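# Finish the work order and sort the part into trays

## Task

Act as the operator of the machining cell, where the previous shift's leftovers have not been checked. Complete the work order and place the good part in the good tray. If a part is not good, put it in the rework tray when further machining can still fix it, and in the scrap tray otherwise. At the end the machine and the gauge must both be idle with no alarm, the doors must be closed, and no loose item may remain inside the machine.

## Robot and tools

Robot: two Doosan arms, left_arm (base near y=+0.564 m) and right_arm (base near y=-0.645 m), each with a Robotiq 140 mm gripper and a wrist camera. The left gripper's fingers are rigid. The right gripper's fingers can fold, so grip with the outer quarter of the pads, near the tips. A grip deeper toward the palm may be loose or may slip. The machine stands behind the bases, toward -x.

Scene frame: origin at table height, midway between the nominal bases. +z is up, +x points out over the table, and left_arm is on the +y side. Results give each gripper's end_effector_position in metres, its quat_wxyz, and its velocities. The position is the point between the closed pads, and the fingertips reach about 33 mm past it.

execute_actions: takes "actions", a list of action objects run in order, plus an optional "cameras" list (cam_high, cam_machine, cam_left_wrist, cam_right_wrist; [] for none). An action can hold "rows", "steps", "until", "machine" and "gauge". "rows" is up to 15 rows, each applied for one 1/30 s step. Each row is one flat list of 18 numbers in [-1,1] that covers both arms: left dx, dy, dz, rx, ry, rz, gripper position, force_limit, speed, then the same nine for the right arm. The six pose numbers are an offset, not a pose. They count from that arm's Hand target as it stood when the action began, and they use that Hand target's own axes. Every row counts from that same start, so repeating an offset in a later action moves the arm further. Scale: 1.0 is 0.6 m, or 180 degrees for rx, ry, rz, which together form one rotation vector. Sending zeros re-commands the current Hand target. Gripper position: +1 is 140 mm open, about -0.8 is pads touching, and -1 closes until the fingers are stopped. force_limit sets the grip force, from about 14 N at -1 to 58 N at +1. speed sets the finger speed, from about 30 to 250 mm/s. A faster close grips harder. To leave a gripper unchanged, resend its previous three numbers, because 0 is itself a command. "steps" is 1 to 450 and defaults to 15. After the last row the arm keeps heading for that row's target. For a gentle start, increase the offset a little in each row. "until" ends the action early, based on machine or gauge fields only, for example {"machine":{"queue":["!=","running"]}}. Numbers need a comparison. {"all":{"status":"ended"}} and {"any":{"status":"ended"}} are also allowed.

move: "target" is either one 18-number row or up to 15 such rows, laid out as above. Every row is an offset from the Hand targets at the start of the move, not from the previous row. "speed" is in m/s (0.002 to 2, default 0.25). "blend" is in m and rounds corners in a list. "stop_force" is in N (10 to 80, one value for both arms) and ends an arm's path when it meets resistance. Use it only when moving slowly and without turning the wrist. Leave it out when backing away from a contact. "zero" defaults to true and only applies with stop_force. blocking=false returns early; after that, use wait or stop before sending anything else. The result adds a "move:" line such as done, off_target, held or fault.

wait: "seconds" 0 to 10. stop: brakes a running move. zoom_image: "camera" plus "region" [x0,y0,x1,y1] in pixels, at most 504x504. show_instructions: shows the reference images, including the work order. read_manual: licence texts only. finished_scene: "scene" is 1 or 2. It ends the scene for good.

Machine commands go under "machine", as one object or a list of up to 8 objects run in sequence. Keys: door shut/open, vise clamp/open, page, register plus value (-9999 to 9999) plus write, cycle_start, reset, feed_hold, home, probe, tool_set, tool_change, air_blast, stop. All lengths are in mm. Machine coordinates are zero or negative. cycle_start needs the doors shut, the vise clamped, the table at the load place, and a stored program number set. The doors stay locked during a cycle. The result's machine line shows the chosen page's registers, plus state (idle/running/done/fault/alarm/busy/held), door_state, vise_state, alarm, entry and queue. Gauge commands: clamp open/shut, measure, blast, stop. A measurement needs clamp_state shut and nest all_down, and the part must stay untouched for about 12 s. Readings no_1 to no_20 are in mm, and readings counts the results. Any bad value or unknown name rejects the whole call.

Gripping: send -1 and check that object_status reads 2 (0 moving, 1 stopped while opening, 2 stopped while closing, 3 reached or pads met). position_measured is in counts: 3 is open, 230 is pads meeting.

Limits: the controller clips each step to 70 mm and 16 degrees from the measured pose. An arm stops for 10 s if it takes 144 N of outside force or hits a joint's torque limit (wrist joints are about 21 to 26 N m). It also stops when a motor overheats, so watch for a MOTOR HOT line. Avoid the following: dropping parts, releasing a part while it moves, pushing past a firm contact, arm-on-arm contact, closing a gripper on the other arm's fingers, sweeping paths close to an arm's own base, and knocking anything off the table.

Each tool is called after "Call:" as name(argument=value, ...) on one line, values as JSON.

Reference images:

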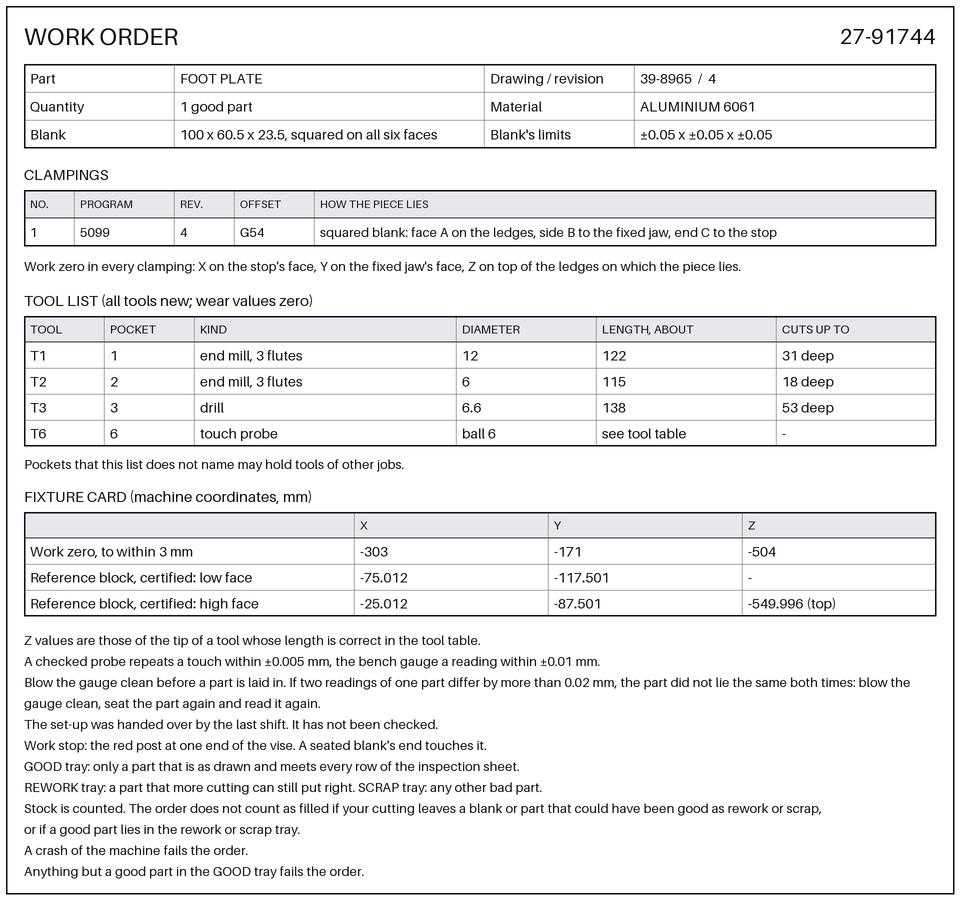

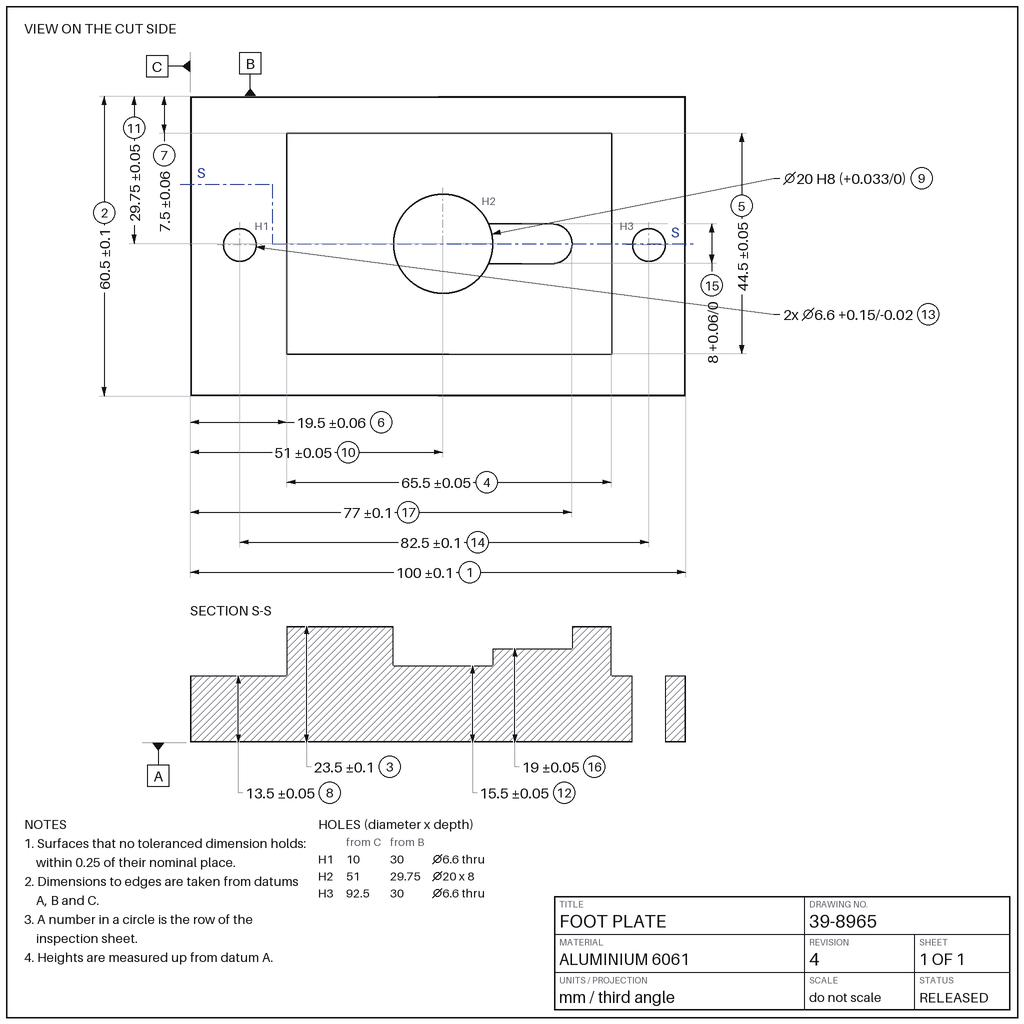

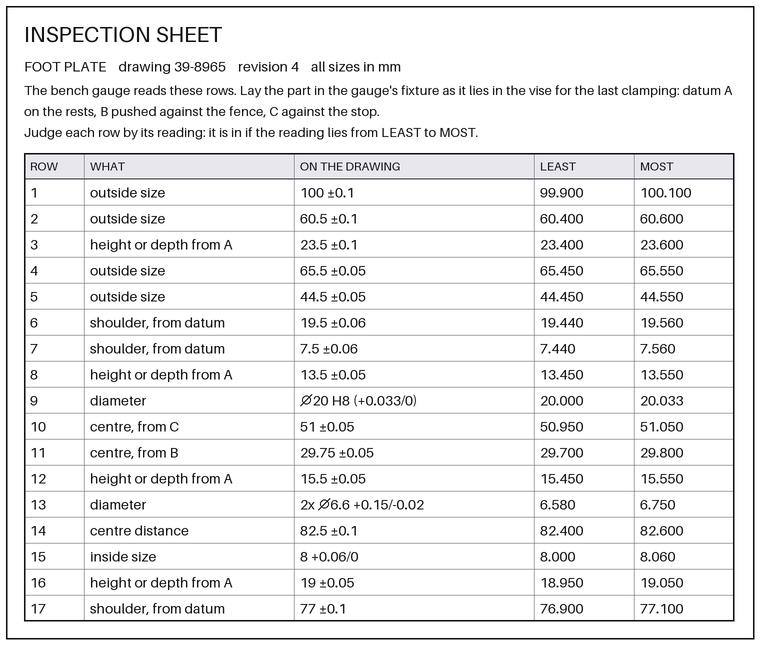

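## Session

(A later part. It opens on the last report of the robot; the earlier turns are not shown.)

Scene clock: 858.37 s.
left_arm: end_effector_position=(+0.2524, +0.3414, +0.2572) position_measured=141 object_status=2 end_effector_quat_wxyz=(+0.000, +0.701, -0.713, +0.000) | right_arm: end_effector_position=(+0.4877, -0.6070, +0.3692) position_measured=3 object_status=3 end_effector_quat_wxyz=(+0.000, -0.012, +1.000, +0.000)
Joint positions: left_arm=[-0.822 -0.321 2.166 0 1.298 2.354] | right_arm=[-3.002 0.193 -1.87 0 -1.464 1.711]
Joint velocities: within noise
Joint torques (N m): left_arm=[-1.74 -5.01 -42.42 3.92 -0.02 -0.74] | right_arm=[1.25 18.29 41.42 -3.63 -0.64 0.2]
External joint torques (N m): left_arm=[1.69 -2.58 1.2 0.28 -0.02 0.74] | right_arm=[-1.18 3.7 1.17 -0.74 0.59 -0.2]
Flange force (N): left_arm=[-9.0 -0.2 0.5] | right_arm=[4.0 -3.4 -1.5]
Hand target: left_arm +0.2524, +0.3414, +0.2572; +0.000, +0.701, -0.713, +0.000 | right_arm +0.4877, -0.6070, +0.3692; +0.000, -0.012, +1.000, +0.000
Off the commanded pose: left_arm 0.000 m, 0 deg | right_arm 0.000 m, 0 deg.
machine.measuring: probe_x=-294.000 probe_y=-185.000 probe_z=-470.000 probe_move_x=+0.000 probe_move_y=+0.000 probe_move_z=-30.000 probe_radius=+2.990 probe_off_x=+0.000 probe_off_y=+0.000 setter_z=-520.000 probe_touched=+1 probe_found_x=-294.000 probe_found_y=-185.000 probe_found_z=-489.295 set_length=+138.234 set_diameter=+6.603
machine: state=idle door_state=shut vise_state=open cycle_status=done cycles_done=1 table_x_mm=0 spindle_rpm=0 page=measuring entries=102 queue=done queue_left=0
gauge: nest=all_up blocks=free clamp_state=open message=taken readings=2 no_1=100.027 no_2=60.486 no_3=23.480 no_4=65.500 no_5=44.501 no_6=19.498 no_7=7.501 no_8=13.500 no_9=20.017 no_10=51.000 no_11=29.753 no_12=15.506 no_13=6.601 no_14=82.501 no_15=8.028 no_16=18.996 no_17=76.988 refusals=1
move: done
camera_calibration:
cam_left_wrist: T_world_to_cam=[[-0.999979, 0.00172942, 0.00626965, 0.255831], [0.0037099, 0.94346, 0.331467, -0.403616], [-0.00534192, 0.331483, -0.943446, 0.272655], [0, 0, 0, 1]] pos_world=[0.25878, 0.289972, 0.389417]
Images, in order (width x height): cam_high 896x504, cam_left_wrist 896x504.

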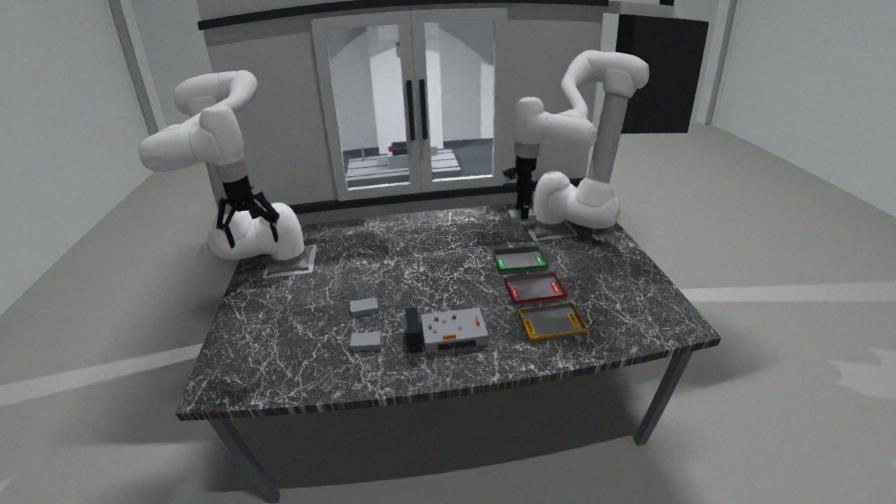

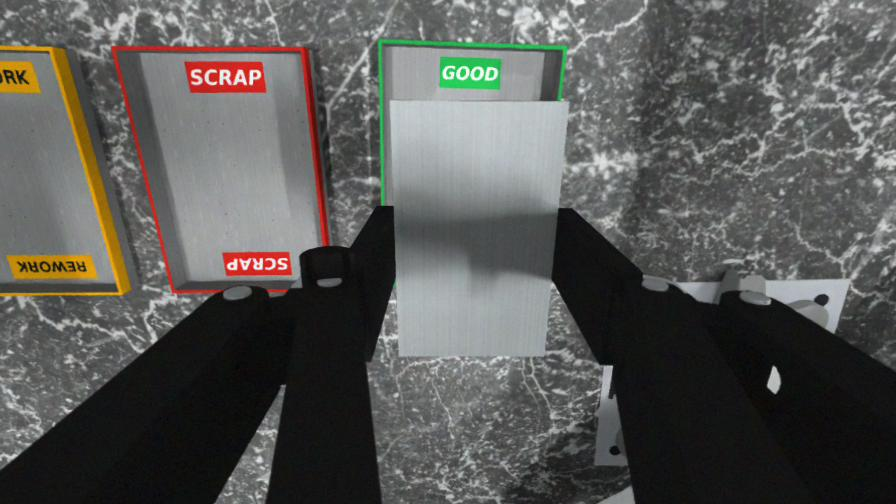

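Call:
move(target=[-0.023,0.0187,0.29,0,0,0,-1,0,-1,0,0,0,0,0,0,1,1,1], speed=0.15, cameras=["cam_left_wrist"])

Call:
move(target=[0,0,0.075,0,0,0,-1,0,-1,0,0,0,0,0,0,1,1,1], speed=0.015, stop_force=10, cameras=["cam_left_wrist","cam_high"])

Scene clock: 871.07 s.
left_arm: end_effector_position=(+0.2413, +0.3555, +0.0833) position_measured=141 object_status=2 end_effector_quat_wxyz=(+0.000, +0.701, -0.713, +0.000) | right_arm: end_effector_position=(+0.4877, -0.6070, +0.3692) position_measured=3 object_status=3 end_effector_quat_wxyz=(+0.000, -0.012, +1.000, +0.000)
Joint positions: left_arm=[-0.816 -0.185 2.424 0 0.904 2.36] | right_arm=[-3.002 0.193 -1.87 0 -1.464 1.711]
Joint velocities: within noise
Joint torques (N m): left_arm=[-2.3 -10.97 -34.57 3.05 0.21 -0.72] | right_arm=[0.97 18.52 41.45 -3.62 -0.65 0.15]
External joint torques (N m): left_arm=[2.33 -3.14 0.92 0.38 -0.26 0.72] | right_arm=[-0.81 2.89 0.85 -0.72 0.61 -0.15]
Flange force (N): left_arm=[-11.2 -1.0 -3.0] | right_arm=[3.2 -2.4 -0.8]
Hand target: left_arm +0.2413, +0.3555, +0.0832; +0.000, +0.701, -0.713, +0.000 | right_arm +0.4877, -0.6070, +0.3692; +0.000, -0.012, +1.000, +0.000
Off the commanded pose: left_arm 0.000 m, 0 deg | right_arm 0.000 m, 0 deg.
machine.measuring: probe_x=-294.000 probe_y=-185.000 probe_z=-470.000 probe_move_x=+0.000 probe_move_y=+0.000 probe_move_z=-30.000 probe_radius=+2.990 probe_off_x=+0.000 probe_off_y=+0.000 setter_z=-520.000 probe_touched=+1 probe_found_x=-294.000 probe_found_y=-185.000 probe_found_z=-489.295 set_length=+138.234 set_diameter=+6.603
machine: state=idle door_state=shut vise_state=open cycle_status=done cycles_done=1 table_x_mm=0 spindle_rpm=0 page=measuring entries=102 queue=done queue_left=0
gauge: nest=all_up blocks=free clamp_state=open message=taken readings=2 no_1=100.027 no_2=60.486 no_3=23.480 no_4=65.500 no_5=44.501 no_6=19.498 no_7=7.501 no_8=13.500 no_9=20.017 no_10=51.000 no_11=29.753 no_12=15.506 no_13=6.601 no_14=82.501 no_15=8.028 no_16=18.996 no_17=76.988 refusals=1
move: done
camera_calibration:
cam_left_wrist: T_world_to_cam=[[-0.999979, 0.00176231, 0.00617581, 0.245809], [0.00371032, 0.943428, 0.331556, -0.359306], [-0.00524212, 0.331572, -0.943415, 0.103671], [0, 0, 0, 1]] pos_world=[0.24768, 0.304172, 0.215417]
Images, in order (width x height): cam_left_wrist 896x504.

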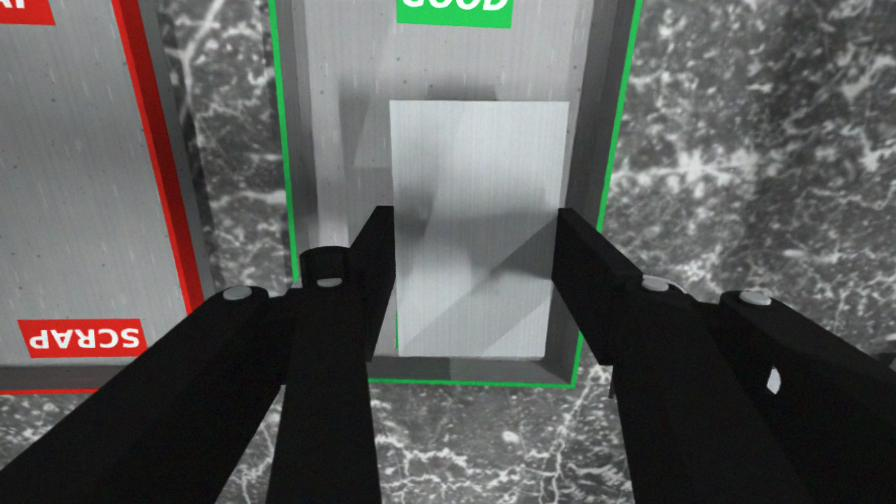

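Scene clock: 874.07 s.
left_arm: end_effector_position=(+0.2414, +0.3554, +0.0475) position_measured=141 object_status=2 end_effector_quat_wxyz=(+0.000, +0.701, -0.713, +0.000) | right_arm: end_effector_position=(+0.4877, -0.6070, +0.3692) position_measured=3 object_status=3 end_effector_quat_wxyz=(+0.000, -0.012, +1.000, +0.000)
Joint positions: left_arm=[-0.816 -0.126 2.463 0 0.805 2.36] | right_arm=[-3.002 0.193 -1.87 0 -1.464 1.711]
Joint velocities: within noise
Joint torques (N m): left_arm=[-2.47 0.02 -18.66 3.06 -2.12 -0.46] | right_arm=[0.98 18.63 41.38 -3.68 -0.66 0.18]
External joint torques (N m): left_arm=[2.3 -17.4 -12.43 0.1 2.06 0.46] | right_arm=[-0.89 3.17 1.08 -0.68 0.62 -0.18]
Flange force (N): left_arm=[-15.1 5.4 -49.8] | right_arm=[3.3 -2.6 -1.2]
Hand target: left_arm +0.2414, +0.3555, +0.0475; +0.000, +0.701, -0.713, +0.000 (not the last commanded pose) | right_arm +0.4877, -0.6070, +0.3692; +0.000, -0.012, +1.000, +0.000
Off the commanded pose: left_arm 0.009 m, 0 deg | right_arm 0.000 m, 0 deg.
machine.measuring: probe_x=-294.000 probe_y=-185.000 probe_z=-470.000 probe_move_x=+0.000 probe_move_y=+0.000 probe_move_z=-30.000 probe_radius=+2.990 probe_off_x=+0.000 probe_off_y=+0.000 setter_z=-520.000 probe_touched=+1 probe_found_x=-294.000 probe_found_y=-185.000 probe_found_z=-489.295 set_length=+138.234 set_diameter=+6.603
machine: state=idle door_state=shut vise_state=open cycle_status=done cycles_done=1 table_x_mm=0 spindle_rpm=0 page=measuring entries=102 queue=done queue_left=0
gauge: nest=all_up blocks=free clamp_state=open message=taken readings=2 no_1=100.027 no_2=60.486 no_3=23.480 no_4=65.500 no_5=44.501 no_6=19.498 no_7=7.501 no_8=13.500 no_9=20.017 no_10=51.000 no_11=29.753 no_12=15.506 no_13=6.601 no_14=82.501 no_15=8.028 no_16=18.996 no_17=76.988 refusals=1
move: contact (left_arm)
camera_calibration:
cam_left_wrist: T_world_to_cam=[[-0.99998, 0.00179681, 0.00608136, 0.246136], [0.00371107, 0.943459, 0.331468, -0.34737], [-0.00514193, 0.331484, -0.943447, 0.0700317], [0, 0, 0, 1]] pos_world=[0.24778, 0.304072, 0.179716]
Images, in order (width x height): cam_high 896x504, cam_left_wrist 896x504.

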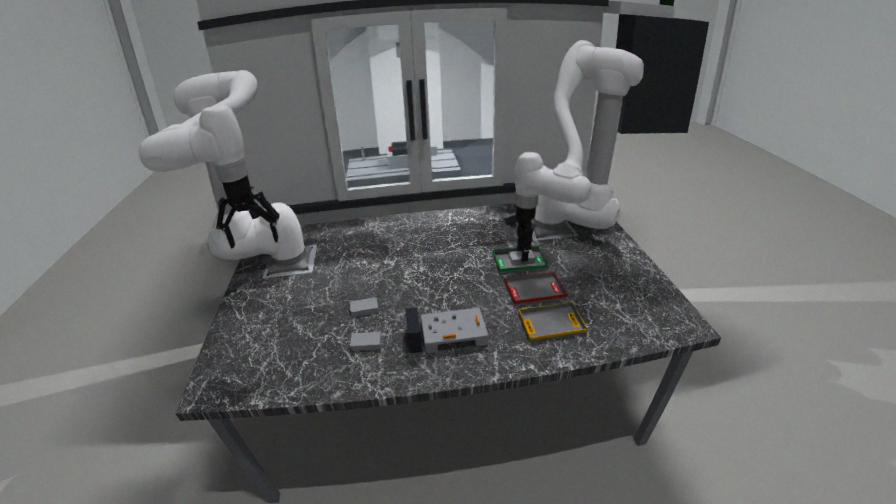

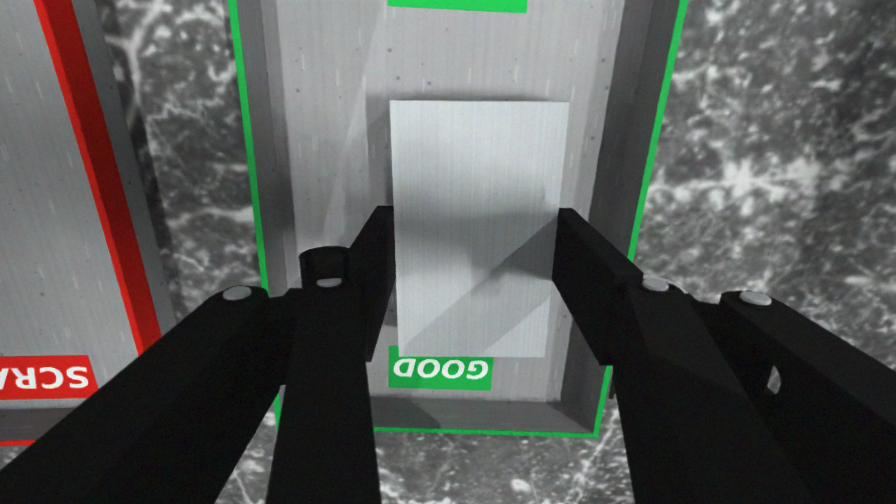

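Call:
execute_actions(actions=[{"rows":[[0,0,-0.002,0,0,0,-1,0,-1,0,0,0,0,0,0,1,1,1]],"steps":20},{"rows":[[0,0,0,0,0,0,0.14,0,-1,0,0,0,0,0,0,1,1,1]],"steps":40}], cameras=["cam_left_wrist"])

Call:
move(target=[0,0,-0.3,0,0,0,0.14,0,-1,0,0,0,0,0,0,1,1,1], speed=0.12, cameras=["cam_left_wrist","cam_high","cam_machine"])

Scene clock: 882.40 s.
left_arm: end_effector_position=(+0.2414, +0.3554, +0.0487) position_measured=112 object_status=3 end_effector_quat_wxyz=(+0.000, +0.701, -0.713, +0.000) | right_arm: end_effector_position=(+0.4877, -0.6070, +0.3692) position_measured=3 object_status=3 end_effector_quat_wxyz=(+0.000, -0.012, +1.000, +0.000)
Joint positions: left_arm=[-0.816 -0.129 2.462 0 0.809 2.36] | right_arm=[-3.002 0.193 -1.87 0 -1.464 1.711]
Joint velocities: within noise
Joint torques (N m): left_arm=[-1.94 -12.27 -30.18 2.88 0.21 -0.63] | right_arm=[0.86 18.45 41.59 -3.61 -0.64 0.19]
External joint torques (N m): left_arm=[1.88 -4.96 -0.79 0.27 -0.26 0.63] | right_arm=[-0.84 3.75 0.91 -0.76 0.58 -0.19]
External joint torques at the end of the 1st action: left_arm=[2.08 -3.91 0.48 0.29 -0.36 0.83] | right_arm=[-0.93 2.99 0.93 -0.69 0.62 -0.18]
Flange force (N): left_arm=[-10.5 0.8 -8.9] | right_arm=[4.6 -2.6 -1.1]
Flange force at the end of the 1st action (N): left_arm=[-11.3 -0.2 -5.4] | right_arm=[3.2 -2.7 -0.9]
Hand target: left_arm +0.2414, +0.3555, +0.0487; +0.000, +0.701, -0.713, +0.000 | right_arm +0.4877, -0.6070, +0.3692; +0.000, -0.012, +1.000, +0.000
Off the commanded pose: left_arm 0.000 m, 0 deg | right_arm 0.000 m, 0 deg.
machine.measuring: probe_x=-294.000 probe_y=-185.000 probe_z=-470.000 probe_move_x=+0.000 probe_move_y=+0.000 probe_move_z=-30.000 probe_radius=+2.990 probe_off_x=+0.000 probe_off_y=+0.000 setter_z=-520.000 probe_touched=+1 probe_found_x=-294.000 probe_found_y=-185.000 probe_found_z=-489.295 set_length=+138.234 set_diameter=+6.603
machine: state=idle door_state=shut vise_state=open cycle_status=done cycles_done=1 table_x_mm=0 spindle_rpm=0 page=measuring entries=102 queue=done queue_left=0
gauge: nest=all_up blocks=free clamp_state=open message=taken readings=2 no_1=100.027 no_2=60.486 no_3=23.480 no_4=65.500 no_5=44.501 no_6=19.498 no_7=7.501 no_8=13.500 no_9=20.017 no_10=51.000 no_11=29.753 no_12=15.506 no_13=6.601 no_14=82.501 no_15=8.028 no_16=18.996 no_17=76.988 refusals=1
camera_calibration:
cam_left_wrist: T_world_to_cam=[[-0.99998, 0.00179681, 0.00608136, 0.246129], [0.00371107, 0.943459, 0.331468, -0.347767], [-0.00514193, 0.331484, -0.943447, 0.0711639], [0, 0, 0, 1]] pos_world=[0.24778, 0.304072, 0.180916]
Images, in order (width x height): cam_left_wrist 896x504.

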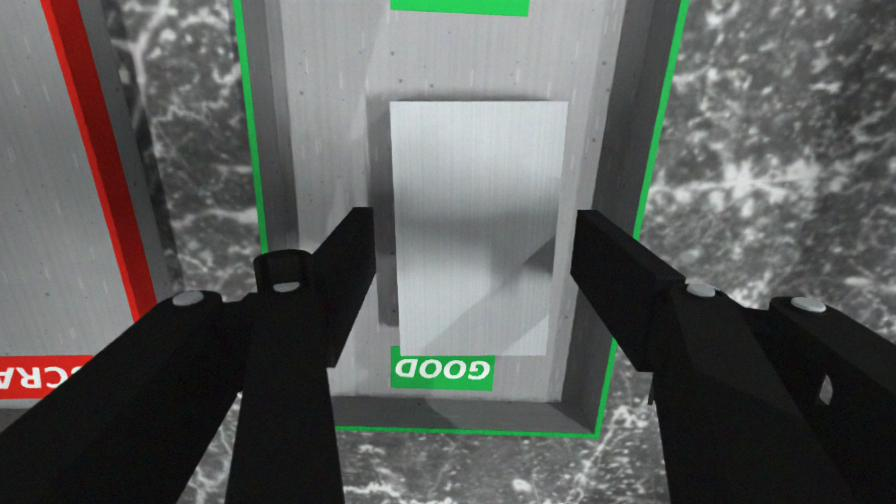

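Scene clock: 884.33 s.
left_arm: end_effector_position=(+0.2415, +0.3554, +0.2287) position_measured=112 object_status=3 end_effector_quat_wxyz=(+0.000, +0.701, -0.713, +0.000) | right_arm: end_effector_position=(+0.4877, -0.6070, +0.3692) position_measured=3 object_status=3 end_effector_quat_wxyz=(+0.000, -0.012, +1.000, +0.000)
Joint positions: left_arm=[-0.816 -0.338 2.23 0 1.251 2.36] | right_arm=[-3.002 0.193 -1.87 0 -1.464 1.711]
Joint velocities: within noise
Joint torques (N m): left_arm=[-1.84 -0.4 -39.85 3.83 -0.07 -0.69] | right_arm=[1 18.41 41.4 -3.61 -0.62 0.16]
External joint torques (N m): left_arm=[1.85 -5 -0.75 0.31 0.02 0.69] | right_arm=[-0.9 3.4 1.12 -0.75 0.58 -0.16]
Flange force (N): left_arm=[-11.1 1.4 -4.4] | right_arm=[3.7 -2.7 -1.4]
Hand target: left_arm +0.2414, +0.3554, +0.2287; +0.000, +0.701, -0.713, +0.000 | right_arm +0.4877, -0.6070, +0.3692; +0.000, -0.012, +1.000, +0.000
Off the commanded pose: left_arm 0.000 m, 0 deg | right_arm 0.000 m, 0 deg.
machine.measuring: probe_x=-294.000 probe_y=-185.000 probe_z=-470.000 probe_move_x=+0.000 probe_move_y=+0.000 probe_move_z=-30.000 probe_radius=+2.990 probe_off_x=+0.000 probe_off_y=+0.000 setter_z=-520.000 probe_touched=+1 probe_found_x=-294.000 probe_found_y=-185.000 probe_found_z=-489.295 set_length=+138.234 set_diameter=+6.603
machine: state=idle door_state=shut vise_state=open cycle_status=done cycles_done=1 table_x_mm=0 spindle_rpm=0 page=measuring entries=102 queue=done queue_left=0
gauge: nest=all_up blocks=free clamp_state=open message=taken readings=2 no_1=100.027 no_2=60.486 no_3=23.480 no_4=65.500 no_5=44.501 no_6=19.498 no_7=7.501 no_8=13.500 no_9=20.017 no_10=51.000 no_11=29.753 no_12=15.506 no_13=6.601 no_14=82.501 no_15=8.028 no_16=18.996 no_17=76.988 refusals=1
move: done
camera_calibration:
cam_left_wrist: T_world_to_cam=[[-0.99998, 0.00166897, 0.00614181, 0.245151], [0.00361049, 0.94346, 0.331467, -0.407373], [-0.00524134, 0.331482, -0.943447, 0.240916], [0, 0, 0, 1]] pos_world=[0.24788, 0.304072, 0.360816]
Images, in order (width x height): cam_high 896x504, cam_machine 896x504, cam_left_wrist 896x504.

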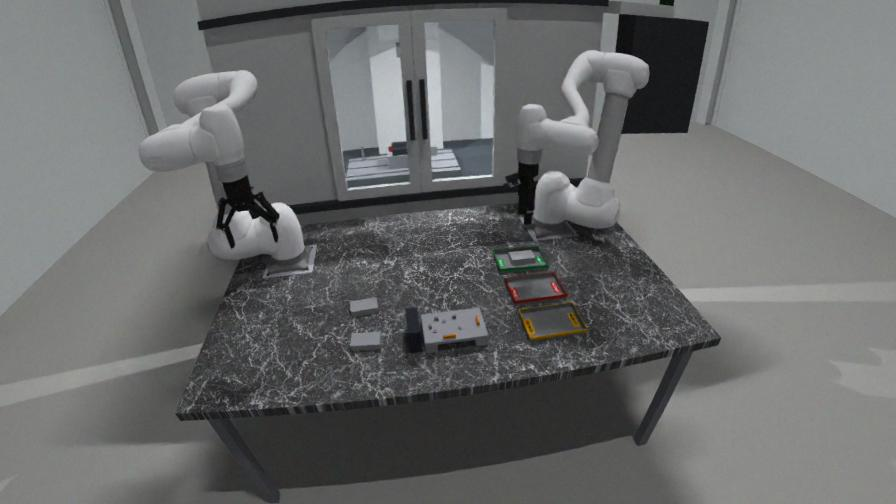

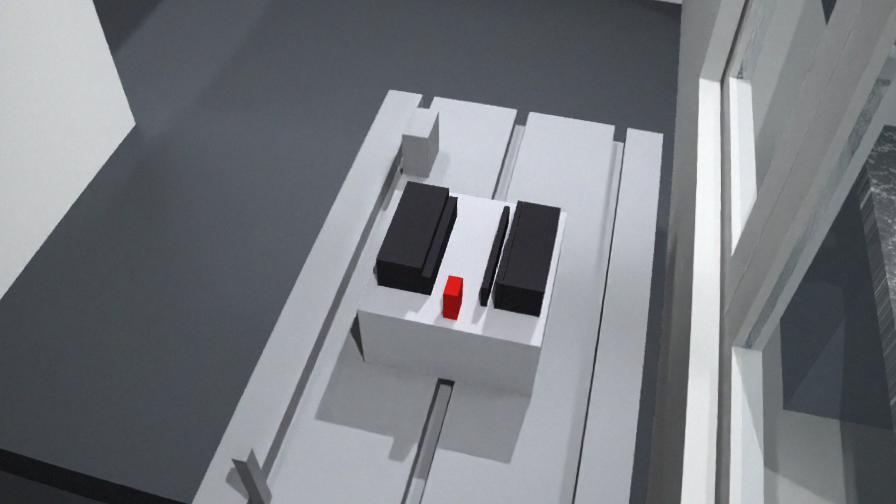

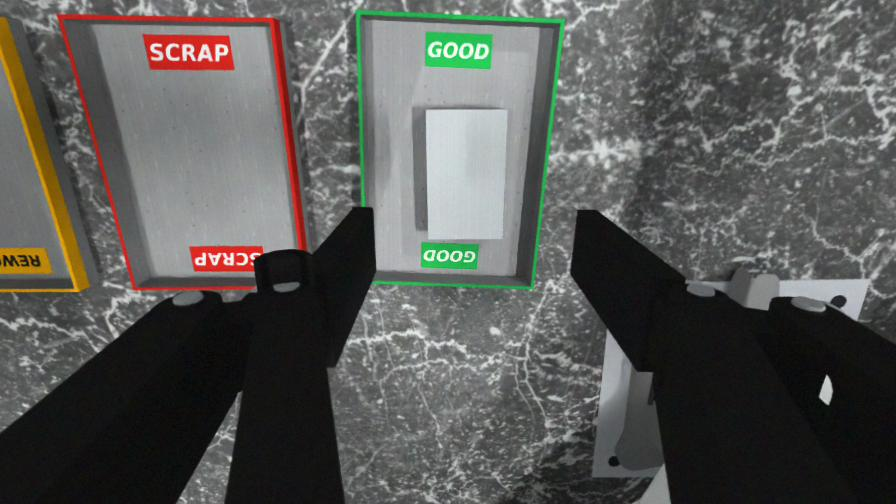

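Call:
finished_scene(scene=1)

The scene is finished: the task was done.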